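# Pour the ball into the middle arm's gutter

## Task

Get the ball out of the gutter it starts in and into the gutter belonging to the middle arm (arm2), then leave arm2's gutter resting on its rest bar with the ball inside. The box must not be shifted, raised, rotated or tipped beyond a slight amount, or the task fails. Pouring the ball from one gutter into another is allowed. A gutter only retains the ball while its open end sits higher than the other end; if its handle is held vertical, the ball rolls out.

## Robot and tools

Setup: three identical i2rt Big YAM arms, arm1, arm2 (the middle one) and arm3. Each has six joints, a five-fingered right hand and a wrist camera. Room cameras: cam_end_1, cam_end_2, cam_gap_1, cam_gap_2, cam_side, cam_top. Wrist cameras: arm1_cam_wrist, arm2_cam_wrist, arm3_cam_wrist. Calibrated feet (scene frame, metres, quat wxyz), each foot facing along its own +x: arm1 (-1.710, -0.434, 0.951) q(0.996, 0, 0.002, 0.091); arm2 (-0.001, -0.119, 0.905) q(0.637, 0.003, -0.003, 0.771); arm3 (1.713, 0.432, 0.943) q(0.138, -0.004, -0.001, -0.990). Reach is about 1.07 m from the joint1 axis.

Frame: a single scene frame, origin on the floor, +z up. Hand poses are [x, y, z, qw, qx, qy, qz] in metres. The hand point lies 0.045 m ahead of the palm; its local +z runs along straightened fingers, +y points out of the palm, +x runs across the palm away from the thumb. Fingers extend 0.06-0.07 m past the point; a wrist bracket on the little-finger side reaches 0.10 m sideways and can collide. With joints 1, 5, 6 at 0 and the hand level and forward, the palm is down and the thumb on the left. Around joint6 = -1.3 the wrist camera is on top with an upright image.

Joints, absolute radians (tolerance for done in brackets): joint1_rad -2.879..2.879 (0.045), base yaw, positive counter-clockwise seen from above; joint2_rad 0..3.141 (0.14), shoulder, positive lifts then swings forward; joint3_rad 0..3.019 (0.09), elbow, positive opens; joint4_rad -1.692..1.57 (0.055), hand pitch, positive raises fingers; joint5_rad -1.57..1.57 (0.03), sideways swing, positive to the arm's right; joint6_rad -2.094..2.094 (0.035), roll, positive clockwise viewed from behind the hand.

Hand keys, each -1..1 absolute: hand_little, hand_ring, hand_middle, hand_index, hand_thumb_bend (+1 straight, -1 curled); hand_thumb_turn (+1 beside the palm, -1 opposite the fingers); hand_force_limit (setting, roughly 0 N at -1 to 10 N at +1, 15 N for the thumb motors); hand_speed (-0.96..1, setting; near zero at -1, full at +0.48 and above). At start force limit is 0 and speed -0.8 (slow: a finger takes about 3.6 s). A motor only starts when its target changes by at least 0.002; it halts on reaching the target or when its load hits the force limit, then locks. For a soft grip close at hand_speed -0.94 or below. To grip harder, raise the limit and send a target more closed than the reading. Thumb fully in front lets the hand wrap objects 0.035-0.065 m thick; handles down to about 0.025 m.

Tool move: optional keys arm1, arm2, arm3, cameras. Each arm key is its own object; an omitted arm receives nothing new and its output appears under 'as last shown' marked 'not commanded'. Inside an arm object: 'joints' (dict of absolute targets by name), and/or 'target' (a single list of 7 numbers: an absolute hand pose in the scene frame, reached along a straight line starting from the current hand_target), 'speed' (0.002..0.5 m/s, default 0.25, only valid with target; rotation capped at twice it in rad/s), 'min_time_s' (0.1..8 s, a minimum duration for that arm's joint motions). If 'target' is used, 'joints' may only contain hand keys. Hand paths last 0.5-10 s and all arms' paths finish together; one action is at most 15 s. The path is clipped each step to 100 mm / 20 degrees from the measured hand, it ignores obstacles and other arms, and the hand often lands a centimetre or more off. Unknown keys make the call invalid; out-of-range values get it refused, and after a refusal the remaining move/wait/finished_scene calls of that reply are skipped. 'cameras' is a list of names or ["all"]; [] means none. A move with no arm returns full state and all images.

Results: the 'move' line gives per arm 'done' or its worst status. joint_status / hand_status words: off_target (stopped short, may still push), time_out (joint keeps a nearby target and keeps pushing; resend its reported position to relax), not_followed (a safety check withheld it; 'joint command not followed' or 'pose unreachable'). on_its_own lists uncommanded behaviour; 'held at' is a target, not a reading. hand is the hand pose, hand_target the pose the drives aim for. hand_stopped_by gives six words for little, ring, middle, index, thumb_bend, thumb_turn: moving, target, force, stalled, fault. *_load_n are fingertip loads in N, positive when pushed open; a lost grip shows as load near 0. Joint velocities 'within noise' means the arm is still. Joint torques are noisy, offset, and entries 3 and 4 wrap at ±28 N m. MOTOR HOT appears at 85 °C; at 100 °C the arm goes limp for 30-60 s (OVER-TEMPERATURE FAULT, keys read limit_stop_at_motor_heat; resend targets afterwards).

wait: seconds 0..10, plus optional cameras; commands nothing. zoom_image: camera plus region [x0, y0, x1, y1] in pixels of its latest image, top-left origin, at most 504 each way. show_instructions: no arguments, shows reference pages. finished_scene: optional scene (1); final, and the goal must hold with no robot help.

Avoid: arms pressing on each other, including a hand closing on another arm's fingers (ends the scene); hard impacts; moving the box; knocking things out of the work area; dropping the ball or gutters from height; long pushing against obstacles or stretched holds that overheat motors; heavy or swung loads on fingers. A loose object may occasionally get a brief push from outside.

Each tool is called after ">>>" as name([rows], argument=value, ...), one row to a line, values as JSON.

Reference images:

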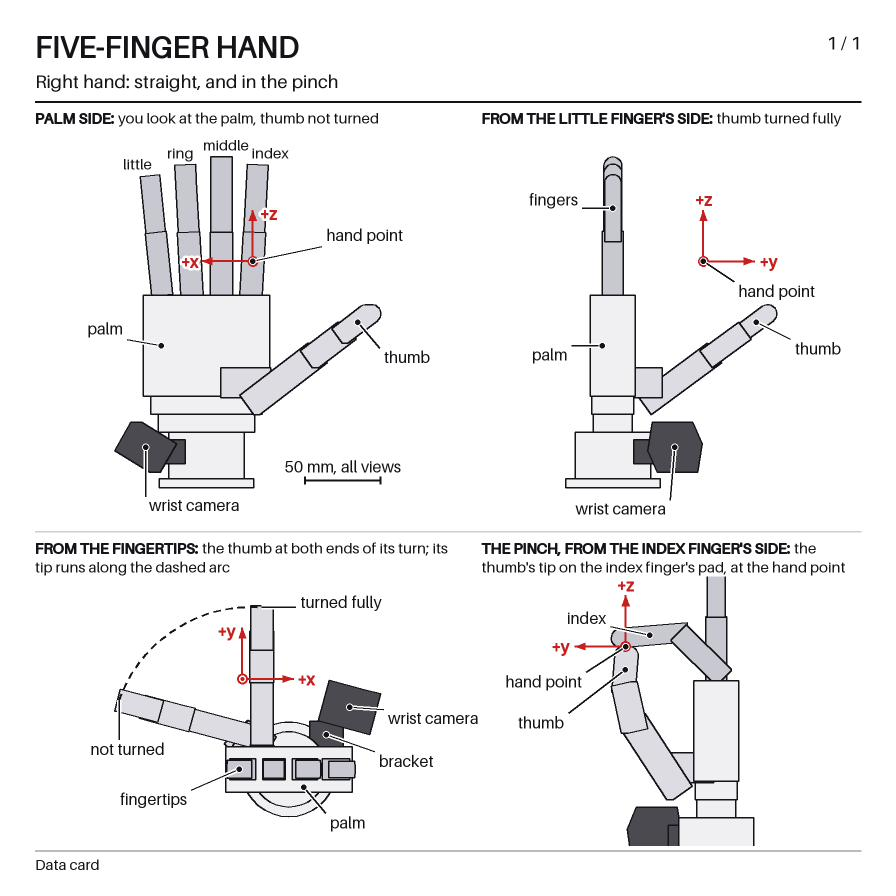

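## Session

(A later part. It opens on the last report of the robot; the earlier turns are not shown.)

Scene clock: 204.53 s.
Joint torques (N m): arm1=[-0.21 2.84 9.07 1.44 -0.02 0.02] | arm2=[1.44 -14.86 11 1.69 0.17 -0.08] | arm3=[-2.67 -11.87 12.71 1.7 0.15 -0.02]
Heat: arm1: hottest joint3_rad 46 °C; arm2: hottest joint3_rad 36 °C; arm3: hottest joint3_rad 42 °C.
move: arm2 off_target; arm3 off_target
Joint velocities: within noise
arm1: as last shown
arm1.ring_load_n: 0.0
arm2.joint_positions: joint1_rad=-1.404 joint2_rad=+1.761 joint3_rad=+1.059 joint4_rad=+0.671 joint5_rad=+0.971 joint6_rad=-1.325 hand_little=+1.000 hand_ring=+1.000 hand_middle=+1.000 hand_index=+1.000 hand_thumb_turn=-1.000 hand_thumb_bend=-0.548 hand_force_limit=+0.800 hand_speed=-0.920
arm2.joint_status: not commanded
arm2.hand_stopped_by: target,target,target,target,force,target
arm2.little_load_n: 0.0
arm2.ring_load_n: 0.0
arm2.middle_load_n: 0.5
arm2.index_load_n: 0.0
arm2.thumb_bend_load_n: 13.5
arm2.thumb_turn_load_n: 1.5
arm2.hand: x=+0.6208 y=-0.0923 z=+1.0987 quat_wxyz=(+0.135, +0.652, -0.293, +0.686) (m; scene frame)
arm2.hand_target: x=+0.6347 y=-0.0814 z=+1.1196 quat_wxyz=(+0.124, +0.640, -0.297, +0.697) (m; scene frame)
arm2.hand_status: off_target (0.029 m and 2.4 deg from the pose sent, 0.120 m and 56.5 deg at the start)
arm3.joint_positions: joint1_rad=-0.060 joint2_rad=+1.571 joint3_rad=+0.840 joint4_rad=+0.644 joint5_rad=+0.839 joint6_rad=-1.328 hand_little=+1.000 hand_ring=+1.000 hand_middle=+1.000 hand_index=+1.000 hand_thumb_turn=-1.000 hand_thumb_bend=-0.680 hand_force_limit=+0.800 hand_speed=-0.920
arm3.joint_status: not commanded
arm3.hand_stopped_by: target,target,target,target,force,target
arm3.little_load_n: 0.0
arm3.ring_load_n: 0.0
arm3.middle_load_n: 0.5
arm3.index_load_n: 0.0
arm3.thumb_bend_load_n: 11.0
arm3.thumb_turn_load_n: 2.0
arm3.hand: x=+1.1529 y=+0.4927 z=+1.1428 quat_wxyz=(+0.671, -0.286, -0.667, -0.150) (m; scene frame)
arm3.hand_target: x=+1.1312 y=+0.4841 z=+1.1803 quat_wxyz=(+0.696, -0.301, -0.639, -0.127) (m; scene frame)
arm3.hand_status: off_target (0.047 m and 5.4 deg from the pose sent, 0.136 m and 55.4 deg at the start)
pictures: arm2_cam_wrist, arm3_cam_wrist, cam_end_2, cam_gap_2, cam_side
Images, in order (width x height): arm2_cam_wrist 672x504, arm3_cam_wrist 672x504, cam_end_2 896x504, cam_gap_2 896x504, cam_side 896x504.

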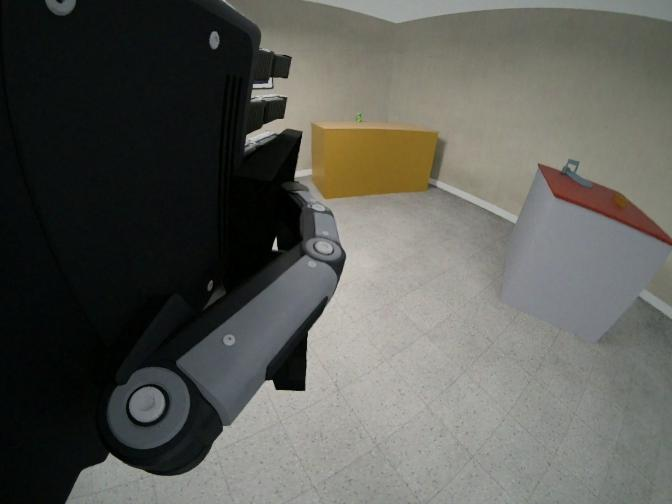

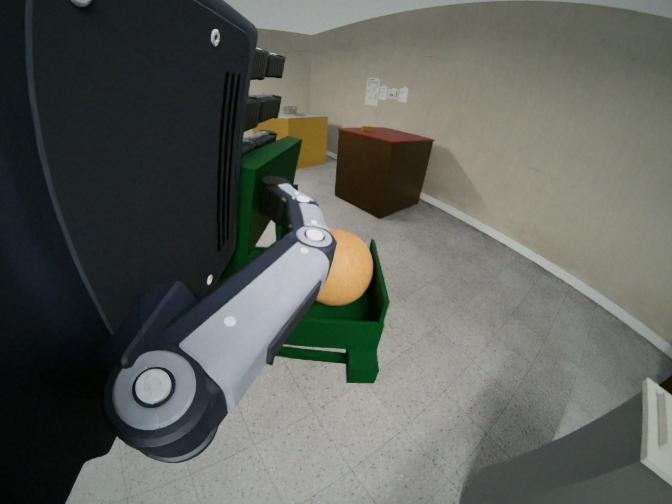

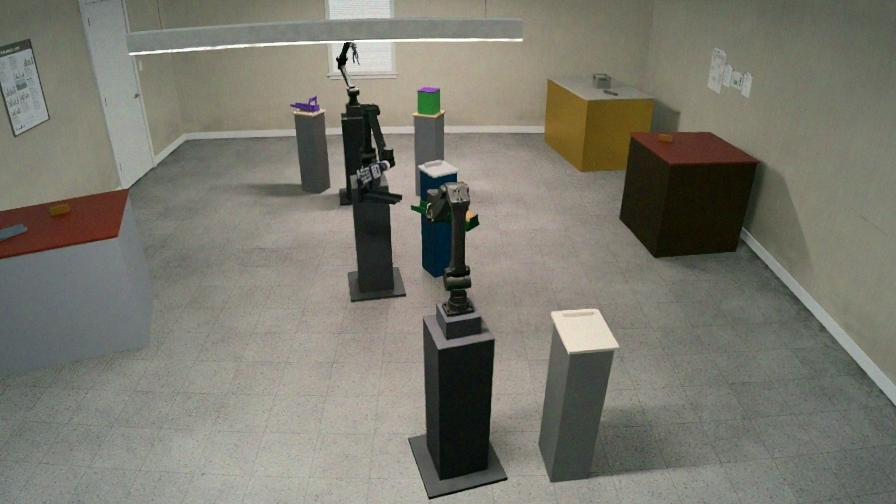

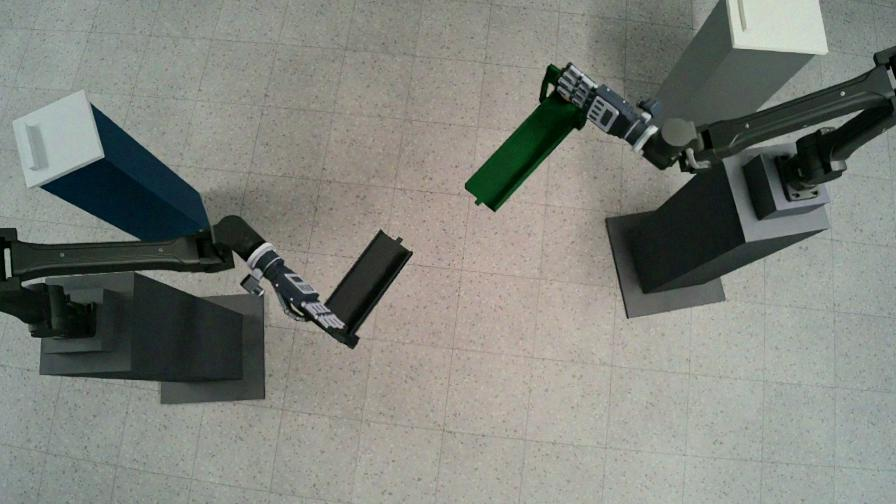

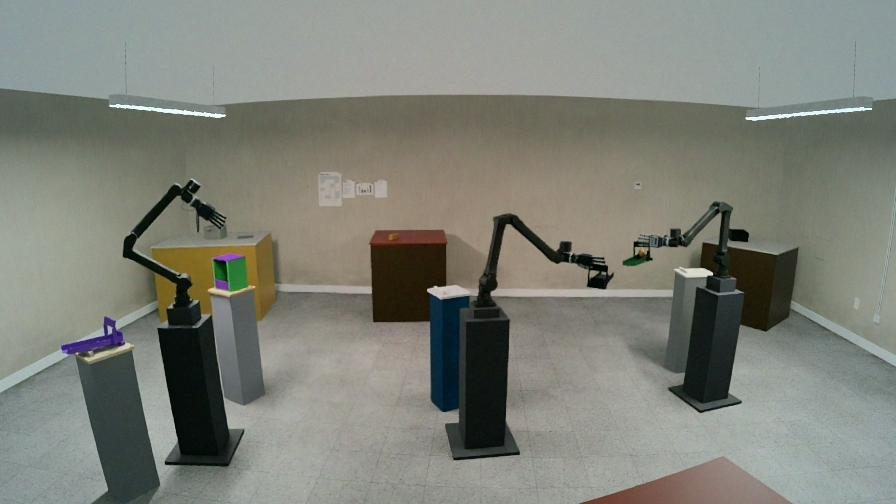

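>>> move(arm2={"target":[0.650,-0.068,1.122,0.112,0.6278,-0.3062,0.7067],"speed":0.08}, arm3={"target":[1.069,0.458,1.197,0.722,-0.3112,-0.6092,-0.1023],"speed":0.08}, cameras=["cam_end_2","cam_side","cam_gap_2","cam_gap_1","cam_end_1"])

>>> zoom_image(camera="cam_gap_2", region=[310, 100, 560, 350])

>>> zoom_image(camera="cam_side", region=[560, 220, 680, 300])

>>> zoom_image(camera="cam_end_2", region=[360, 150, 480, 230])

Scene clock: 207.43 s.
Joint torques (N m): arm1=[-0.5 2.96 9.09 1.42 -0.02 0.03] | arm2=[1.38 -15.38 11.21 2.92 0.15 -0.01] | arm3=[-2.2 -13.86 12.93 3.44 0.15 0.03]
Heat: arm1: hottest joint3_rad 46 °C; arm2: hottest joint3_rad 37 °C; arm3: hottest joint3_rad 43 °C.
move: arm2 off_target; arm3 off_target
Joint velocities: within noise
arm1: as last shown
arm2.joint_positions: joint1_rad=-1.390 joint2_rad=+1.798 joint3_rad=+1.107 joint4_rad=+0.671 joint5_rad=+0.983 joint6_rad=-1.326 hand_little=+1.000 hand_ring=+1.000 hand_middle=+1.000 hand_index=+1.000 hand_thumb_turn=-1.000 hand_thumb_bend=-0.548 hand_force_limit=+0.800 hand_speed=-0.920
arm2.joint_status: not commanded
arm2.hand_stopped_by: target,target,target,target,force,target
arm2.little_load_n: 0.0
arm2.ring_load_n: 0.0
arm2.middle_load_n: 0.0
arm2.index_load_n: 0.0
arm2.thumb_bend_load_n: 13.5
arm2.thumb_turn_load_n: 1.5
arm2.hand: x=+0.6337 y=-0.0794 z=+1.0981 quat_wxyz=(+0.132, +0.650, -0.294, +0.689) (m; scene frame)
arm2.hand_target: x=+0.6486 y=-0.0678 z=+1.1220 quat_wxyz=(+0.111, +0.628, -0.306, +0.707) (m; scene frame)
arm2.hand_status: off_target (0.031 m and 4.2 deg from the pose sent, 0.045 m and 4.8 deg at the start)
arm3.joint_positions: joint1_rad=-0.037 joint2_rad=+1.701 joint3_rad=+1.005 joint4_rad=+0.656 joint5_rad=+0.849 joint6_rad=-1.328 hand_little=+1.000 hand_ring=+1.000 hand_middle=+1.000 hand_index=+1.000 hand_thumb_turn=-1.000 hand_thumb_bend=-0.680 hand_force_limit=+0.800 hand_speed=-0.920
arm3.joint_status: not commanded
arm3.hand_stopped_by: target,target,target,target,force,target
arm3.little_load_n: 0.0
arm3.ring_load_n: 0.0
arm3.middle_load_n: 0.0
arm3.index_load_n: 0.0
arm3.thumb_bend_load_n: 11.0
arm3.thumb_turn_load_n: 2.0
arm3.hand: x=+1.0948 y=+0.4668 z=+1.1493 quat_wxyz=(+0.686, -0.288, -0.654, -0.135) (m; scene frame)
arm3.hand_target: x=+1.0730 y=+0.4579 z=+1.1960 quat_wxyz=(+0.722, -0.310, -0.611, -0.101) (m; scene frame)
arm3.hand_status: off_target (0.055 m and 8.0 deg from the pose sent, 0.106 m and 10.8 deg at the start)
pictures: cam_end_1, cam_end_2, cam_gap_1, cam_gap_2, cam_side
Images, in order (width x height): cam_end_1 896x504, cam_end_2 896x504, cam_gap_1 896x504, cam_gap_2 896x504, cam_side 896x504.

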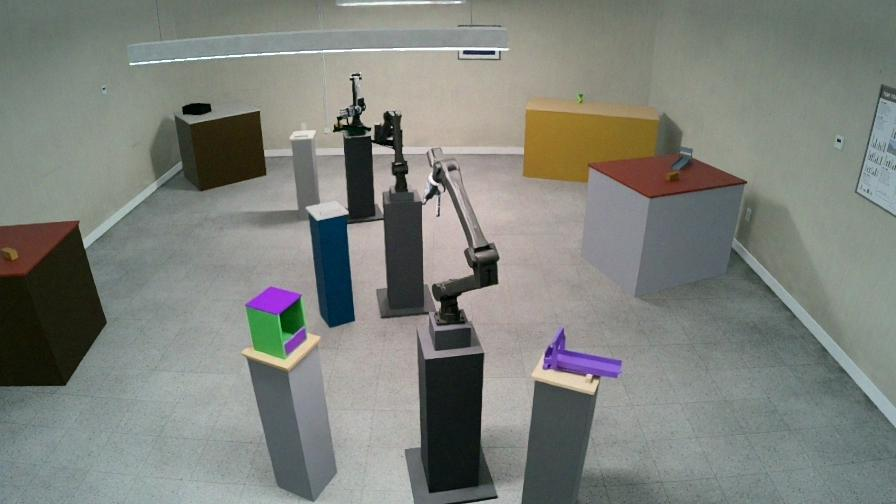

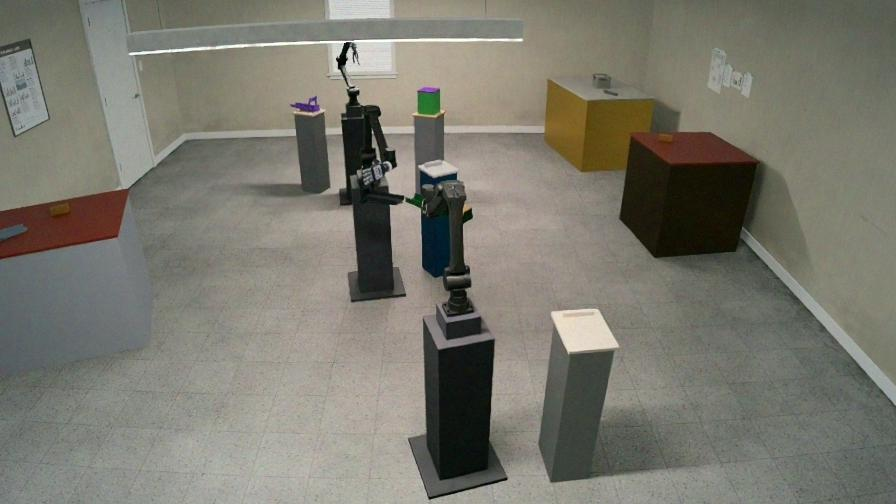

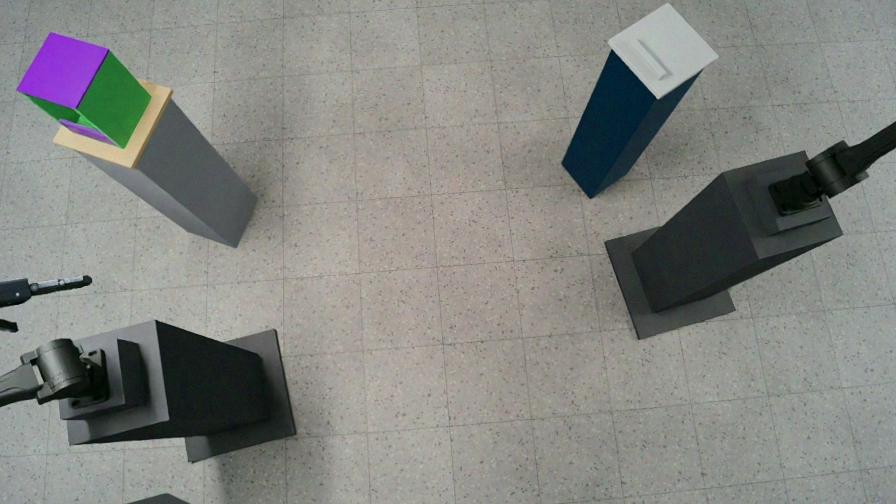

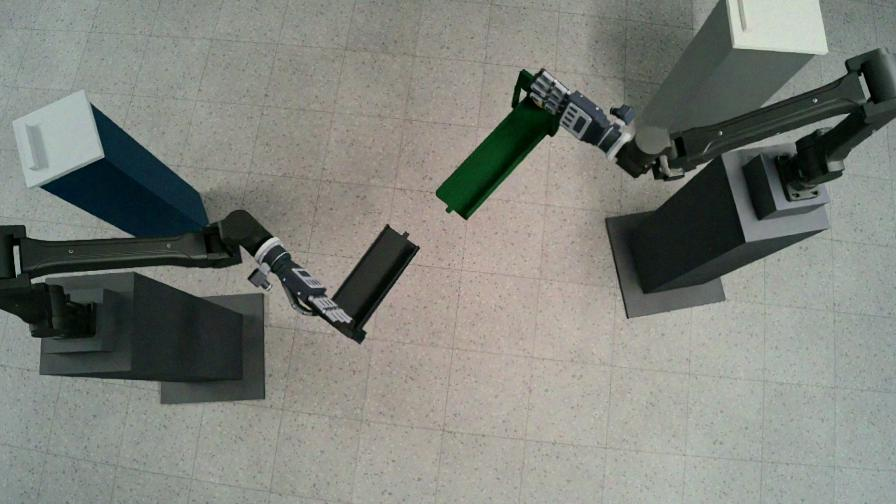

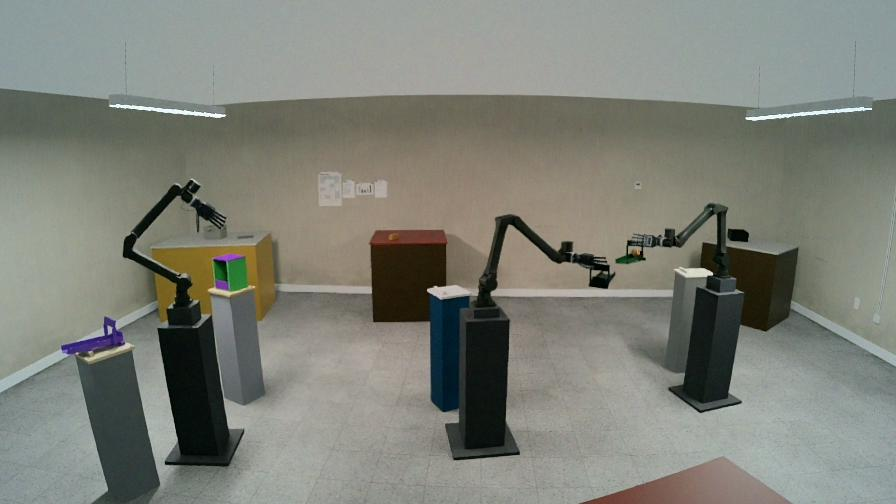

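Scaled by 2.016 from the camera's 896x504 image, which has a finer 1280x720 frame.

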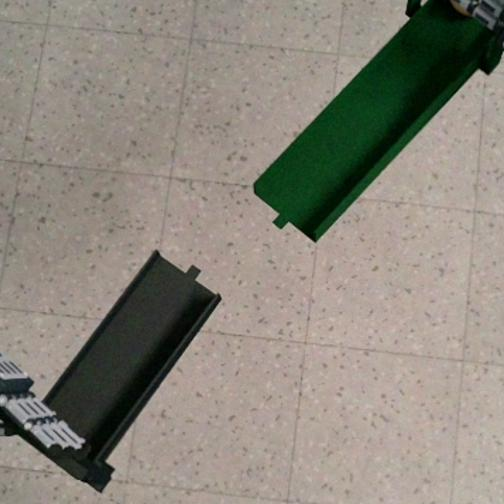

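Scaled by 4.200 from the camera's 896x504 image, which has a finer 1280x720 frame.

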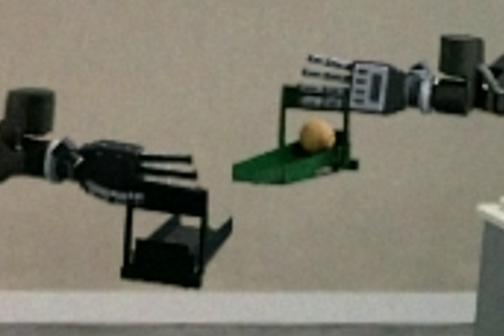

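Scaled by 4.200 from the camera's 896x504 image, which has a finer 1280x720 frame.

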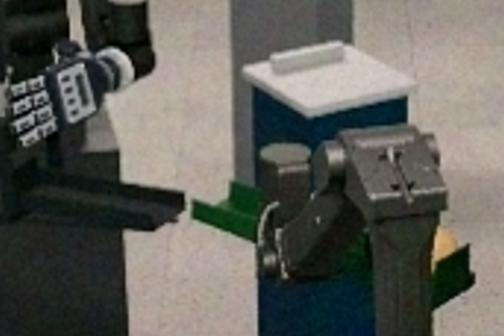

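>>> move(cameras=["cam_gap_2","cam_side","cam_end_2","cam_top","arm2_cam_wrist","arm3_cam_wrist"])

Scene clock: 208.20 s.
Joint torques (N m): arm1=[-0.32 2.96 8.99 1.43 -0.02 0.03] | arm2=[1.32 -15.44 11.19 2.93 0.15 -0.02] | arm3=[-3.14 -13.8 13.07 3.49 0.13 0.02]
Heat: arm1: hottest joint3_rad 46 °C; arm2: hottest joint3_rad 37 °C; arm3: hottest joint3_rad 43 °C.
Joint velocities: within noise
arm1.joint_positions: joint1_rad=+0.306 joint2_rad=+0.595 joint3_rad=+1.346 joint4_rad=-1.450 joint5_rad=+0.098 joint6_rad=-1.188 hand_little=+1.000 hand_ring=+1.000 hand_middle=+1.000 hand_index=+1.000 hand_thumb_turn=+1.000 hand_thumb_bend=+1.000 hand_force_limit=+0.000 hand_speed=-0.800
arm1.joint_status: not commanded
arm1.hand_stopped_by: target,target,target,target,target,target
arm1.little_load_n: 0.0
arm1.ring_load_n: 0.0
arm1.middle_load_n: 0.0
arm1.index_load_n: 0.0
arm1.thumb_bend_load_n: 0.0
arm1.thumb_turn_load_n: 0.0
arm1.hand: x=-1.5074 y=-0.3990 z=+1.4019 quat_wxyz=(-0.138, +0.906, +0.027, +0.399) (m; scene frame)
arm1.hand_target: x=-1.5071 y=-0.3988 z=+1.4142 quat_wxyz=(-0.144, +0.899, +0.026, +0.412) (m; scene frame)
arm1.hand_status: not commanded
arm2.joint_positions: joint1_rad=-1.390 joint2_rad=+1.798 joint3_rad=+1.107 joint4_rad=+0.671 joint5_rad=+0.983 joint6_rad=-1.326 hand_little=+1.000 hand_ring=+1.000 hand_middle=+1.000 hand_index=+1.000 hand_thumb_turn=-1.000 hand_thumb_bend=-0.548 hand_force_limit=+0.800 hand_speed=-0.920
arm2.joint_status: not commanded
arm2.hand_stopped_by: target,target,target,target,force,target
arm2.little_load_n: 0.0
arm2.ring_load_n: 0.0
arm2.middle_load_n: 0.0
arm2.index_load_n: 0.0
arm2.thumb_bend_load_n: 13.5
arm2.thumb_turn_load_n: 1.5
arm2.hand: x=+0.6337 y=-0.0794 z=+1.0981 quat_wxyz=(+0.132, +0.650, -0.294, +0.689) (m; scene frame)
arm2.hand_target: x=+0.6486 y=-0.0678 z=+1.1220 quat_wxyz=(+0.111, +0.628, -0.306, +0.707) (m; scene frame)
arm2.hand_status: off_target (0.031 m and 4.2 deg from the pose sent, 0.045 m and 4.8 deg at the start)
arm3.joint_positions: joint1_rad=-0.037 joint2_rad=+1.701 joint3_rad=+1.005 joint4_rad=+0.656 joint5_rad=+0.849 joint6_rad=-1.328 hand_little=+1.000 hand_ring=+1.000 hand_middle=+1.000 hand_index=+1.000 hand_thumb_turn=-1.000 hand_thumb_bend=-0.680 hand_force_limit=+0.800 hand_speed=-0.920
arm3.joint_status: not commanded
arm3.hand_stopped_by: target,target,target,target,force,target
arm3.little_load_n: 0.0
arm3.ring_load_n: 0.0
arm3.middle_load_n: 0.0
arm3.index_load_n: 0.0
arm3.thumb_bend_load_n: 11.5
arm3.thumb_turn_load_n: 2.0
arm3.hand: x=+1.0948 y=+0.4668 z=+1.1493 quat_wxyz=(+0.686, -0.288, -0.654, -0.136) (m; scene frame)
arm3.hand_target: x=+1.0731 y=+0.4579 z=+1.1960 quat_wxyz=(+0.722, -0.310, -0.610, -0.101) (m; scene frame)
arm3.hand_status: off_target (0.055 m and 8.0 deg from the pose sent, 0.106 m and 10.8 deg at the start)
pictures: arm2_cam_wrist, arm3_cam_wrist, cam_end_2, cam_gap_2, cam_side, cam_top
Images, in order (width x height): arm2_cam_wrist 672x504, arm3_cam_wrist 672x504, cam_end_2 896x504, cam_gap_2 896x504, cam_side 896x504, cam_top 896x504.

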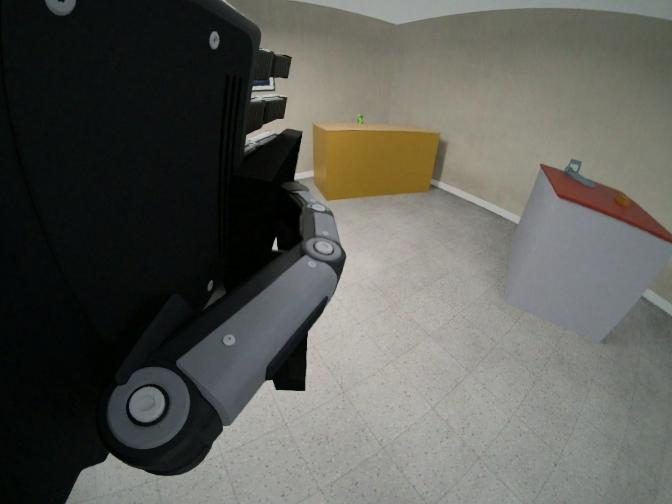

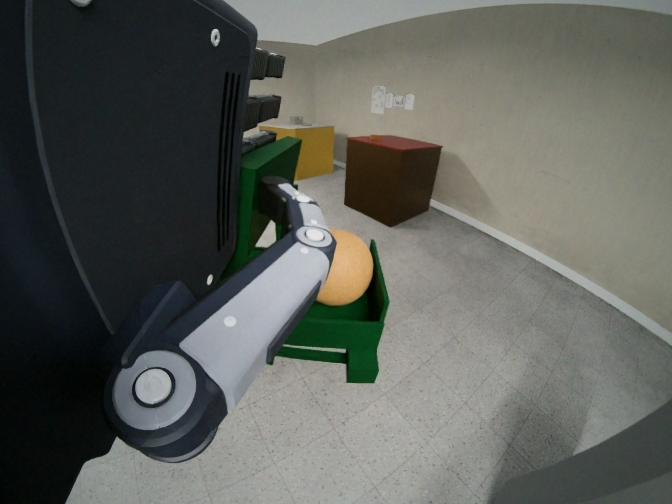

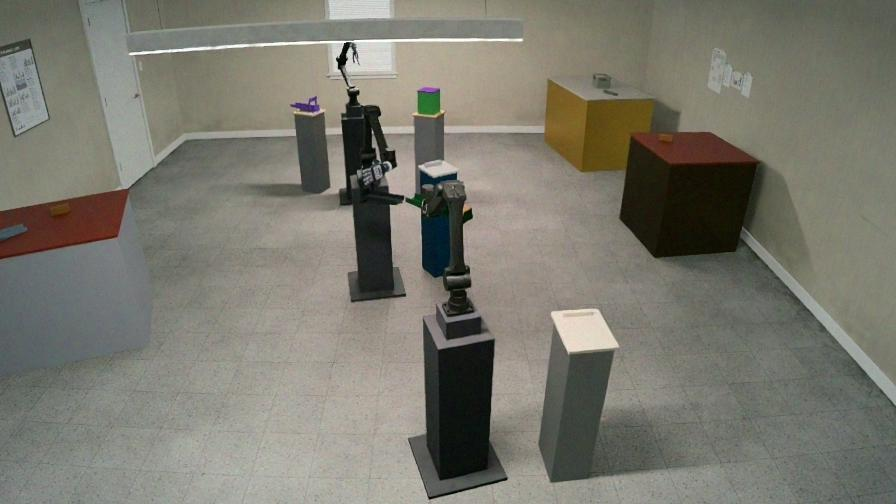

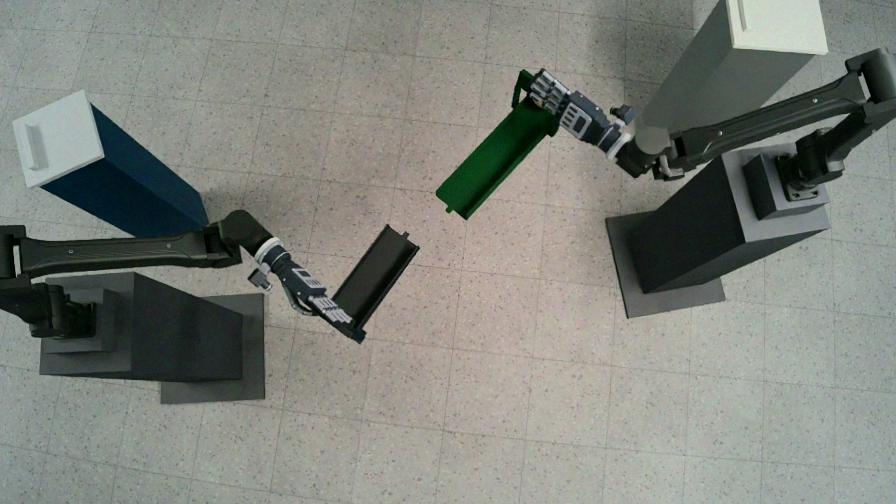

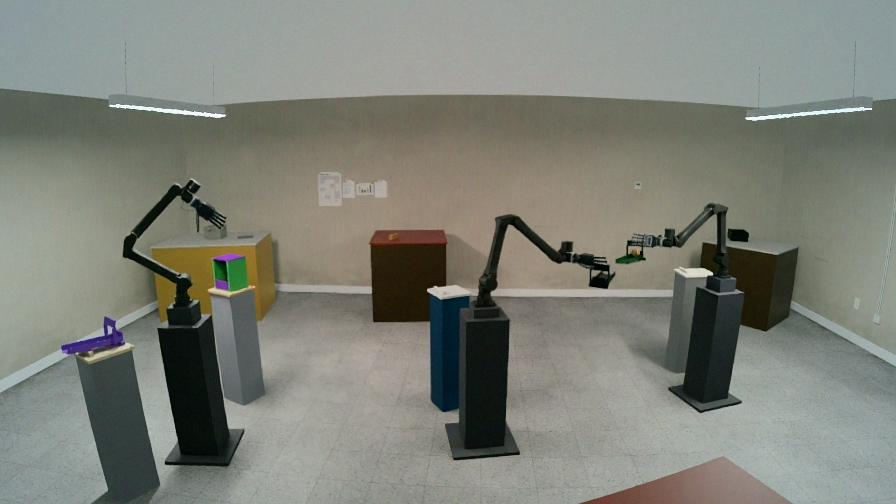

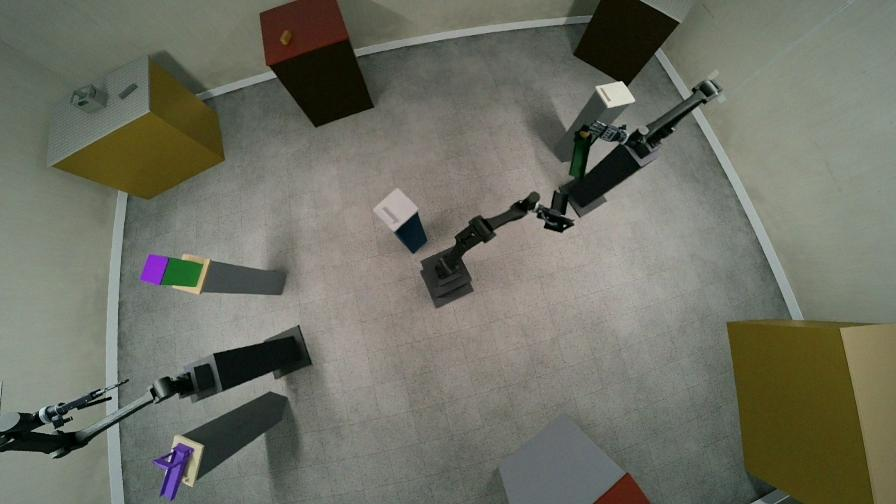

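>>> zoom_image(camera="cam_gap_2", region=[300, 50, 620, 350])

>>> zoom_image(camera="cam_side", region=[540, 190, 740, 320])

>>> zoom_image(camera="cam_end_2", region=[330, 130, 510, 260])

Scaled by 1.575 from the camera's 896x504 image, which has a finer 1280x720 frame.

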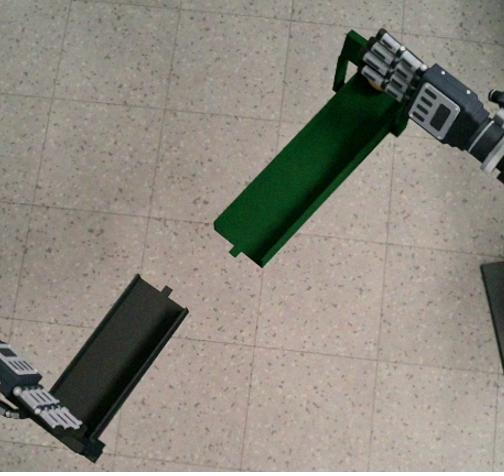

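Scaled by 2.520 from the camera's 896x504 image, which has a finer 1280x720 frame.

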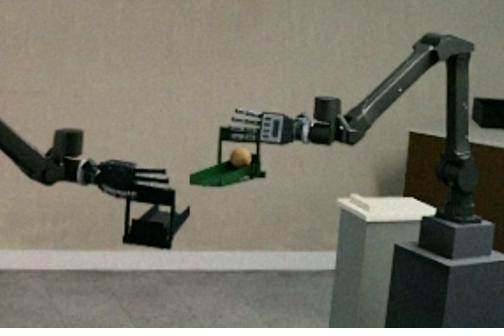

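Scaled by 2.800 from the camera's 896x504 image, which has a finer 1280x720 frame.

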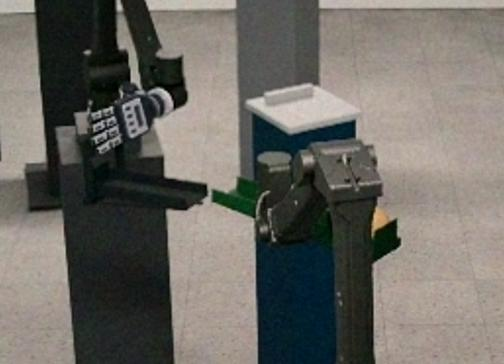

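>>> zoom_image(camera="cam_side", region=[580, 225, 660, 295])

>>> zoom_image(camera="cam_end_2", region=[350, 170, 490, 250])

Scaled by 6.300 from the camera's 896x504 image, which has a finer 1280x720 frame.

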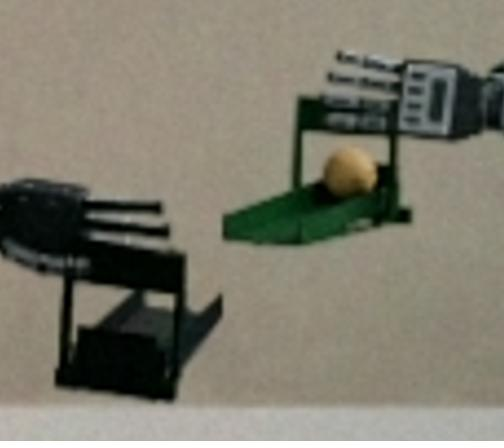

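Scaled by 3.600 from the camera's 896x504 image, which has a finer 1280x720 frame.

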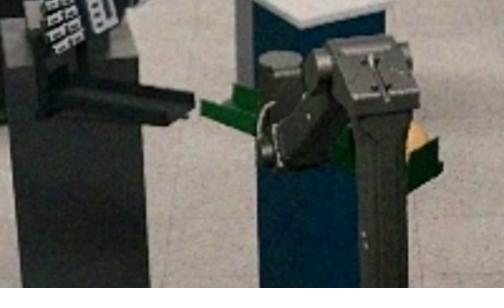

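>>> move(arm3={"target":[0.951,0.430,1.2,0.7281,-0.2569,-0.634,-0.039],"speed":0.05}, cameras=["cam_gap_2","cam_side","cam_end_2","arm3_cam_wrist"])

>>> zoom_image(camera="cam_gap_2", region=[300, 50, 620, 350])

>>> zoom_image(camera="cam_side", region=[580, 225, 660, 295])

>>> zoom_image(camera="cam_end_2", region=[350, 170, 490, 250])

Scene clock: 212.67 s.
Joint torques (N m): arm1=[-0.26 2.9 9.03 1.42 -0.02 0.02] | arm2=[1.38 -15.38 11.19 2.95 0.16 -0.02] | arm3=[-3.55 -17.61 13.82 1.85 -0.14 0.07]
Heat: arm1: hottest joint3_rad 46 °C; arm2: hottest joint3_rad 38 °C; arm3: hottest joint3_rad 45 °C.
move: arm3 off_target
Joint velocities: within noise
arm1, arm2: as last shown
arm2.middle_load_n: 0.5
arm3.joint_positions: joint1_rad=-0.049 joint2_rad=+1.904 joint3_rad=+1.301 joint4_rad=+0.580 joint5_rad=+0.649 joint6_rad=-1.311 hand_little=+1.000 hand_ring=+1.000 hand_middle=+1.000 hand_index=+1.000 hand_thumb_turn=-1.000 hand_thumb_bend=-0.680 hand_force_limit=+0.800 hand_speed=-0.920
arm3.joint_status: not commanded
arm3.hand_stopped_by: target,target,target,target,force,target
arm3.little_load_n: 0.0
arm3.ring_load_n: 0.0
arm3.middle_load_n: 0.0
arm3.index_load_n: 0.0
arm3.thumb_bend_load_n: 11.5
arm3.thumb_turn_load_n: 2.0
arm3.hand: x=+0.9755 y=+0.4241 z=+1.1490 quat_wxyz=(+0.700, -0.236, -0.671, -0.060) (m; scene frame)
arm3.hand_target: x=+0.9556 y=+0.4238 z=+1.1989 quat_wxyz=(+0.729, -0.253, -0.635, -0.035) (m; scene frame)
arm3.hand_status: off_target (0.057 m and 6.3 deg from the pose sent, 0.157 m and 12.8 deg at the start)
pictures: arm3_cam_wrist, cam_end_2, cam_gap_2, cam_side
Images, in order (width x height): arm3_cam_wrist 672x504, cam_end_2 896x504, cam_gap_2 896x504, cam_side 896x504.

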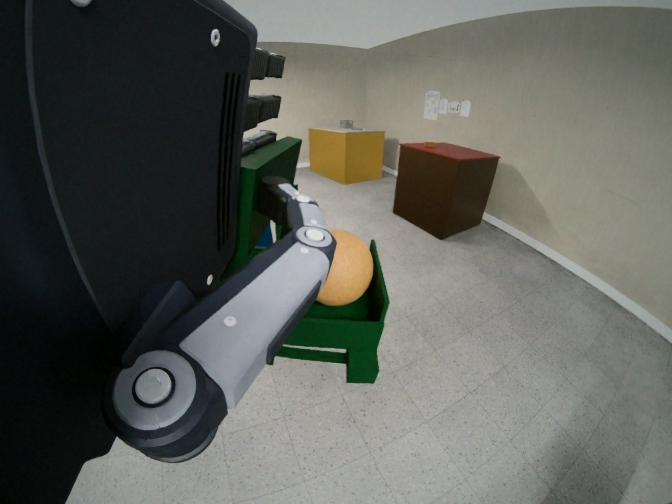

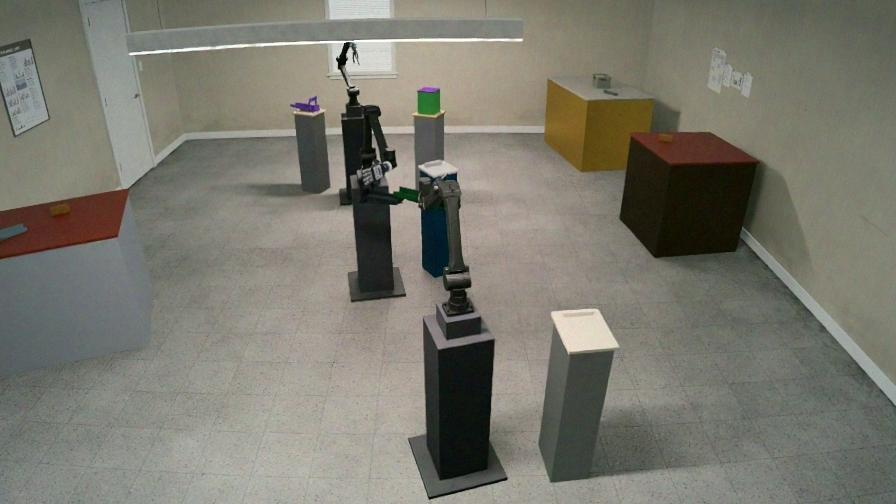

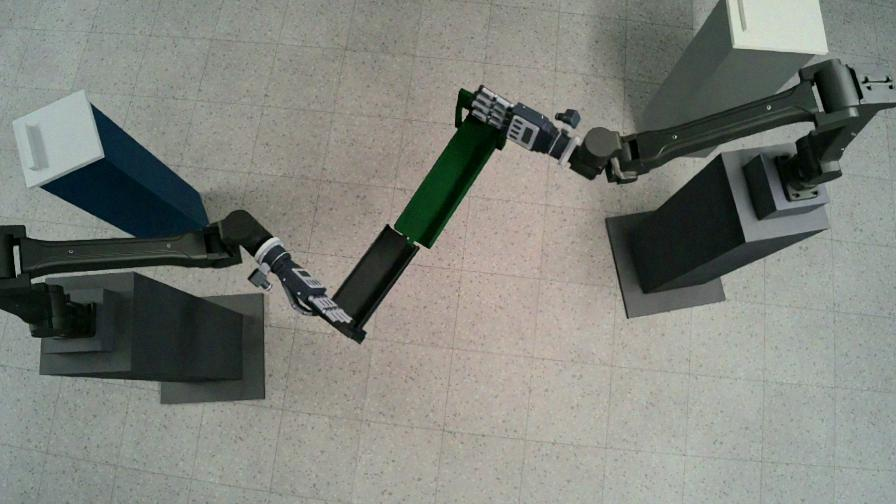

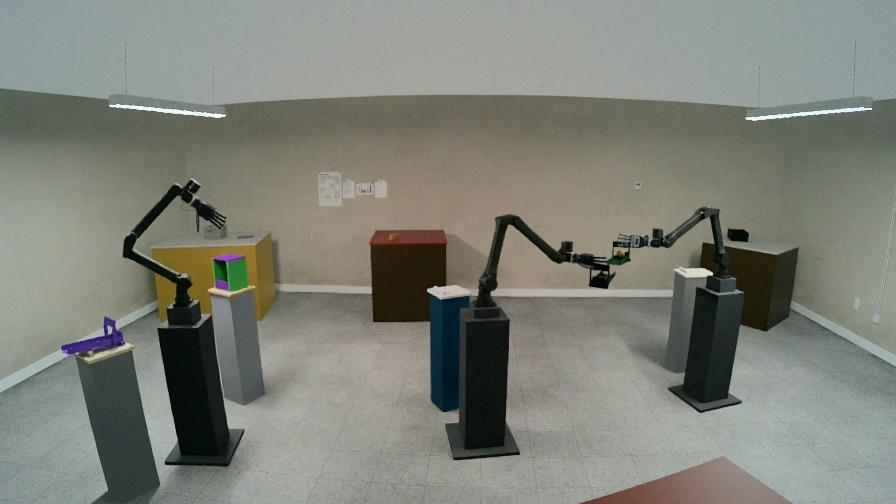

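Scaled by 1.575 from the camera's 896x504 image, which has a finer 1280x720 frame.

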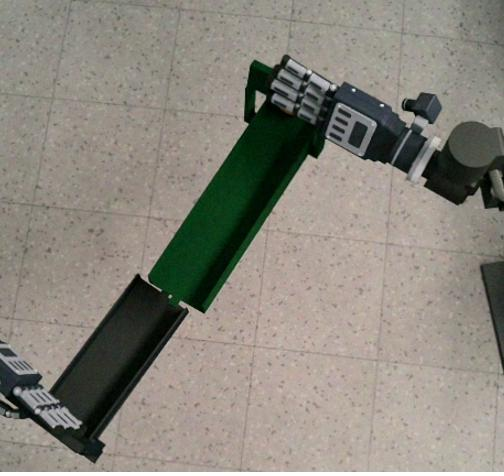

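Scaled by 6.300 from the camera's 896x504 image, which has a finer 1280x720 frame.

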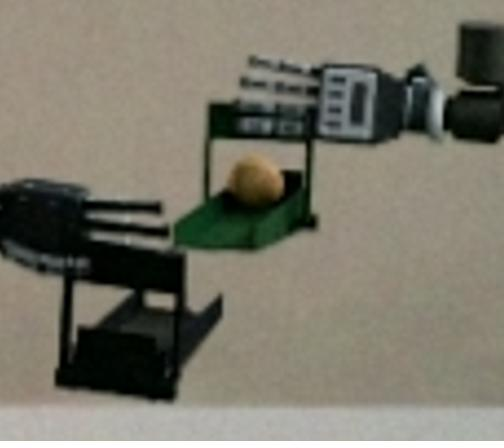

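Scaled by 3.600 from the camera's 896x504 image, which has a finer 1280x720 frame.

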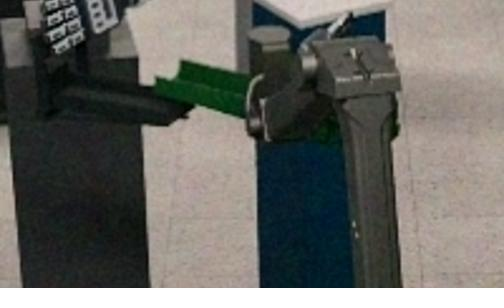

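>>> move(arm3={"target":[0.9295,0.441,1.16,0.7281,-0.2569,-0.634,-0.039],"speed":0.04}, cameras=["cam_gap_2","cam_side","cam_end_2"])

>>> zoom_image(camera="cam_gap_2", region=[340, 150, 500, 310])

>>> zoom_image(camera="cam_side", region=[580, 225, 660, 295])

>>> zoom_image(camera="cam_end_2", region=[350, 160, 450, 230])

Scene clock: 215.13 s.
Joint torques (N m): arm1=[-0.38 2.73 9.09 1.39 -0.02 0.01] | arm2=[1.44 -15.38 11.18 2.92 0.15 -0.02] | arm3=[-3.72 -18.49 13.49 3.7 -0.13 0.06]
Heat: arm1: hottest joint3_rad 46 °C; arm2: hottest joint3_rad 39 °C; arm3: hottest joint3_rad 46 °C.
move: arm3 off_target
Joint velocities: within noise
arm1, arm2: as last shown
arm1.little_load_n: -0.5
arm3.joint_positions: joint1_rad=-0.081 joint2_rad=+1.994 joint3_rad=+1.329 joint4_rad=+0.597 joint5_rad=+0.627 joint6_rad=-1.307 hand_little=+1.000 hand_ring=+1.000 hand_middle=+1.000 hand_index=+1.000 hand_thumb_turn=-1.000 hand_thumb_bend=-0.680 hand_force_limit=+0.800 hand_speed=-0.920
arm3.joint_status: not commanded
arm3.hand_stopped_by: target,target,target,target,force,target
arm3.little_load_n: 0.0
arm3.ring_load_n: 0.0
arm3.middle_load_n: 0.5
arm3.index_load_n: 0.0
arm3.thumb_bend_load_n: 11.5
arm3.thumb_turn_load_n: 2.0
arm3.hand: x=+0.9596 y=+0.4416 z=+1.1020 quat_wxyz=(+0.686, -0.236, -0.685, -0.070) (m; scene frame)
arm3.hand_target: x=+0.9363 y=+0.4407 z=+1.1610 quat_wxyz=(+0.728, -0.256, -0.634, -0.038) (m; scene frame)
arm3.hand_status: off_target (0.065 m and 8.7 deg from the pose sent, 0.050 m and 6.3 deg at the start)
pictures: cam_end_2, cam_gap_2, cam_side
Images, in order (width x height): cam_end_2 896x504, cam_gap_2 896x504, cam_side 896x504.

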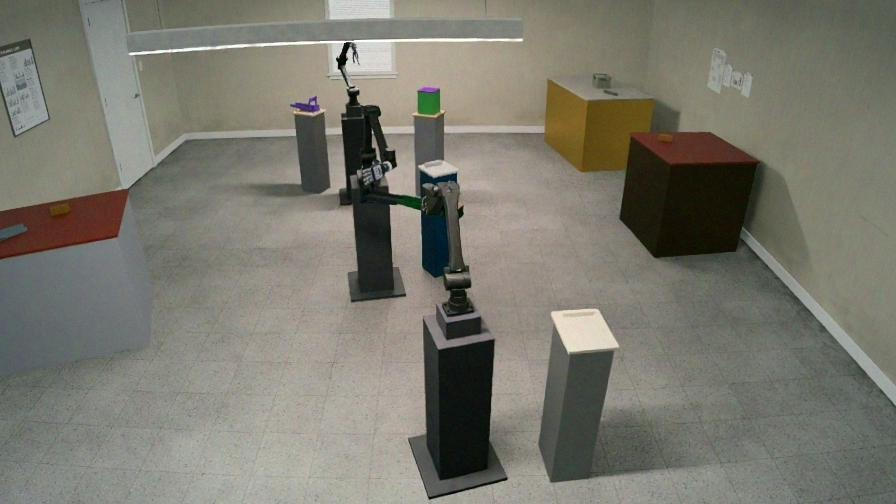

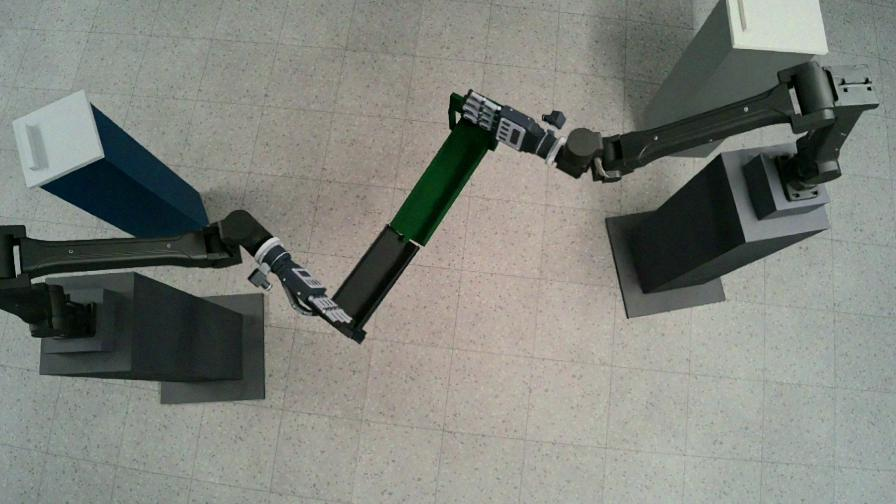

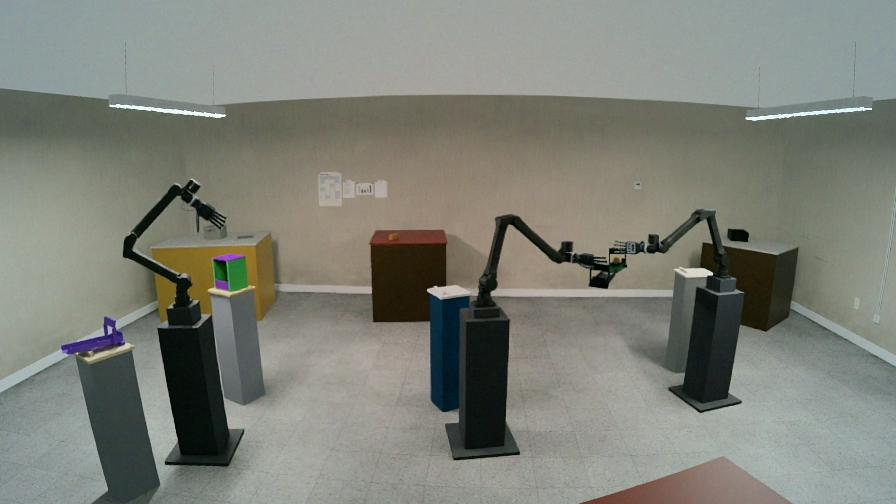

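Scaled by 3.150 from the camera's 896x504 image, which has a finer 1280x720 frame.

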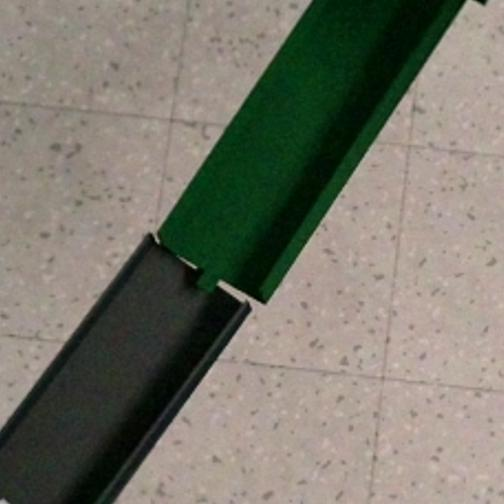

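Scaled by 6.300 from the camera's 896x504 image, which has a finer 1280x720 frame.

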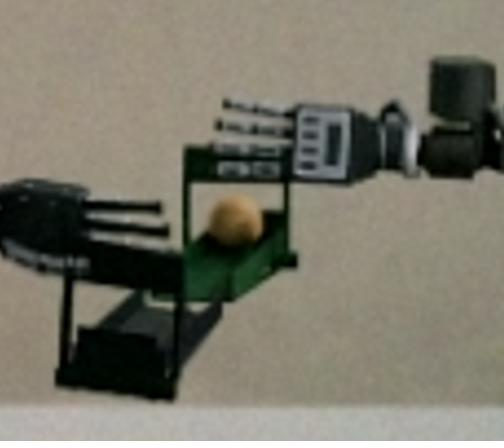

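Scaled by 5.040 from the camera's 896x504 image, which has a finer 1280x720 frame.

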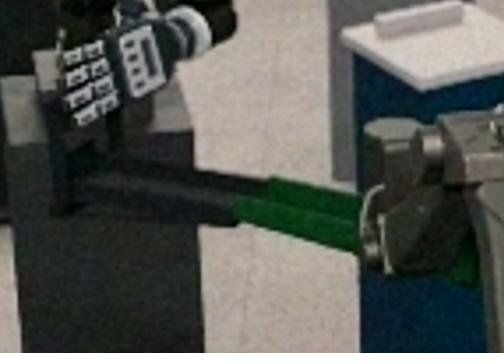

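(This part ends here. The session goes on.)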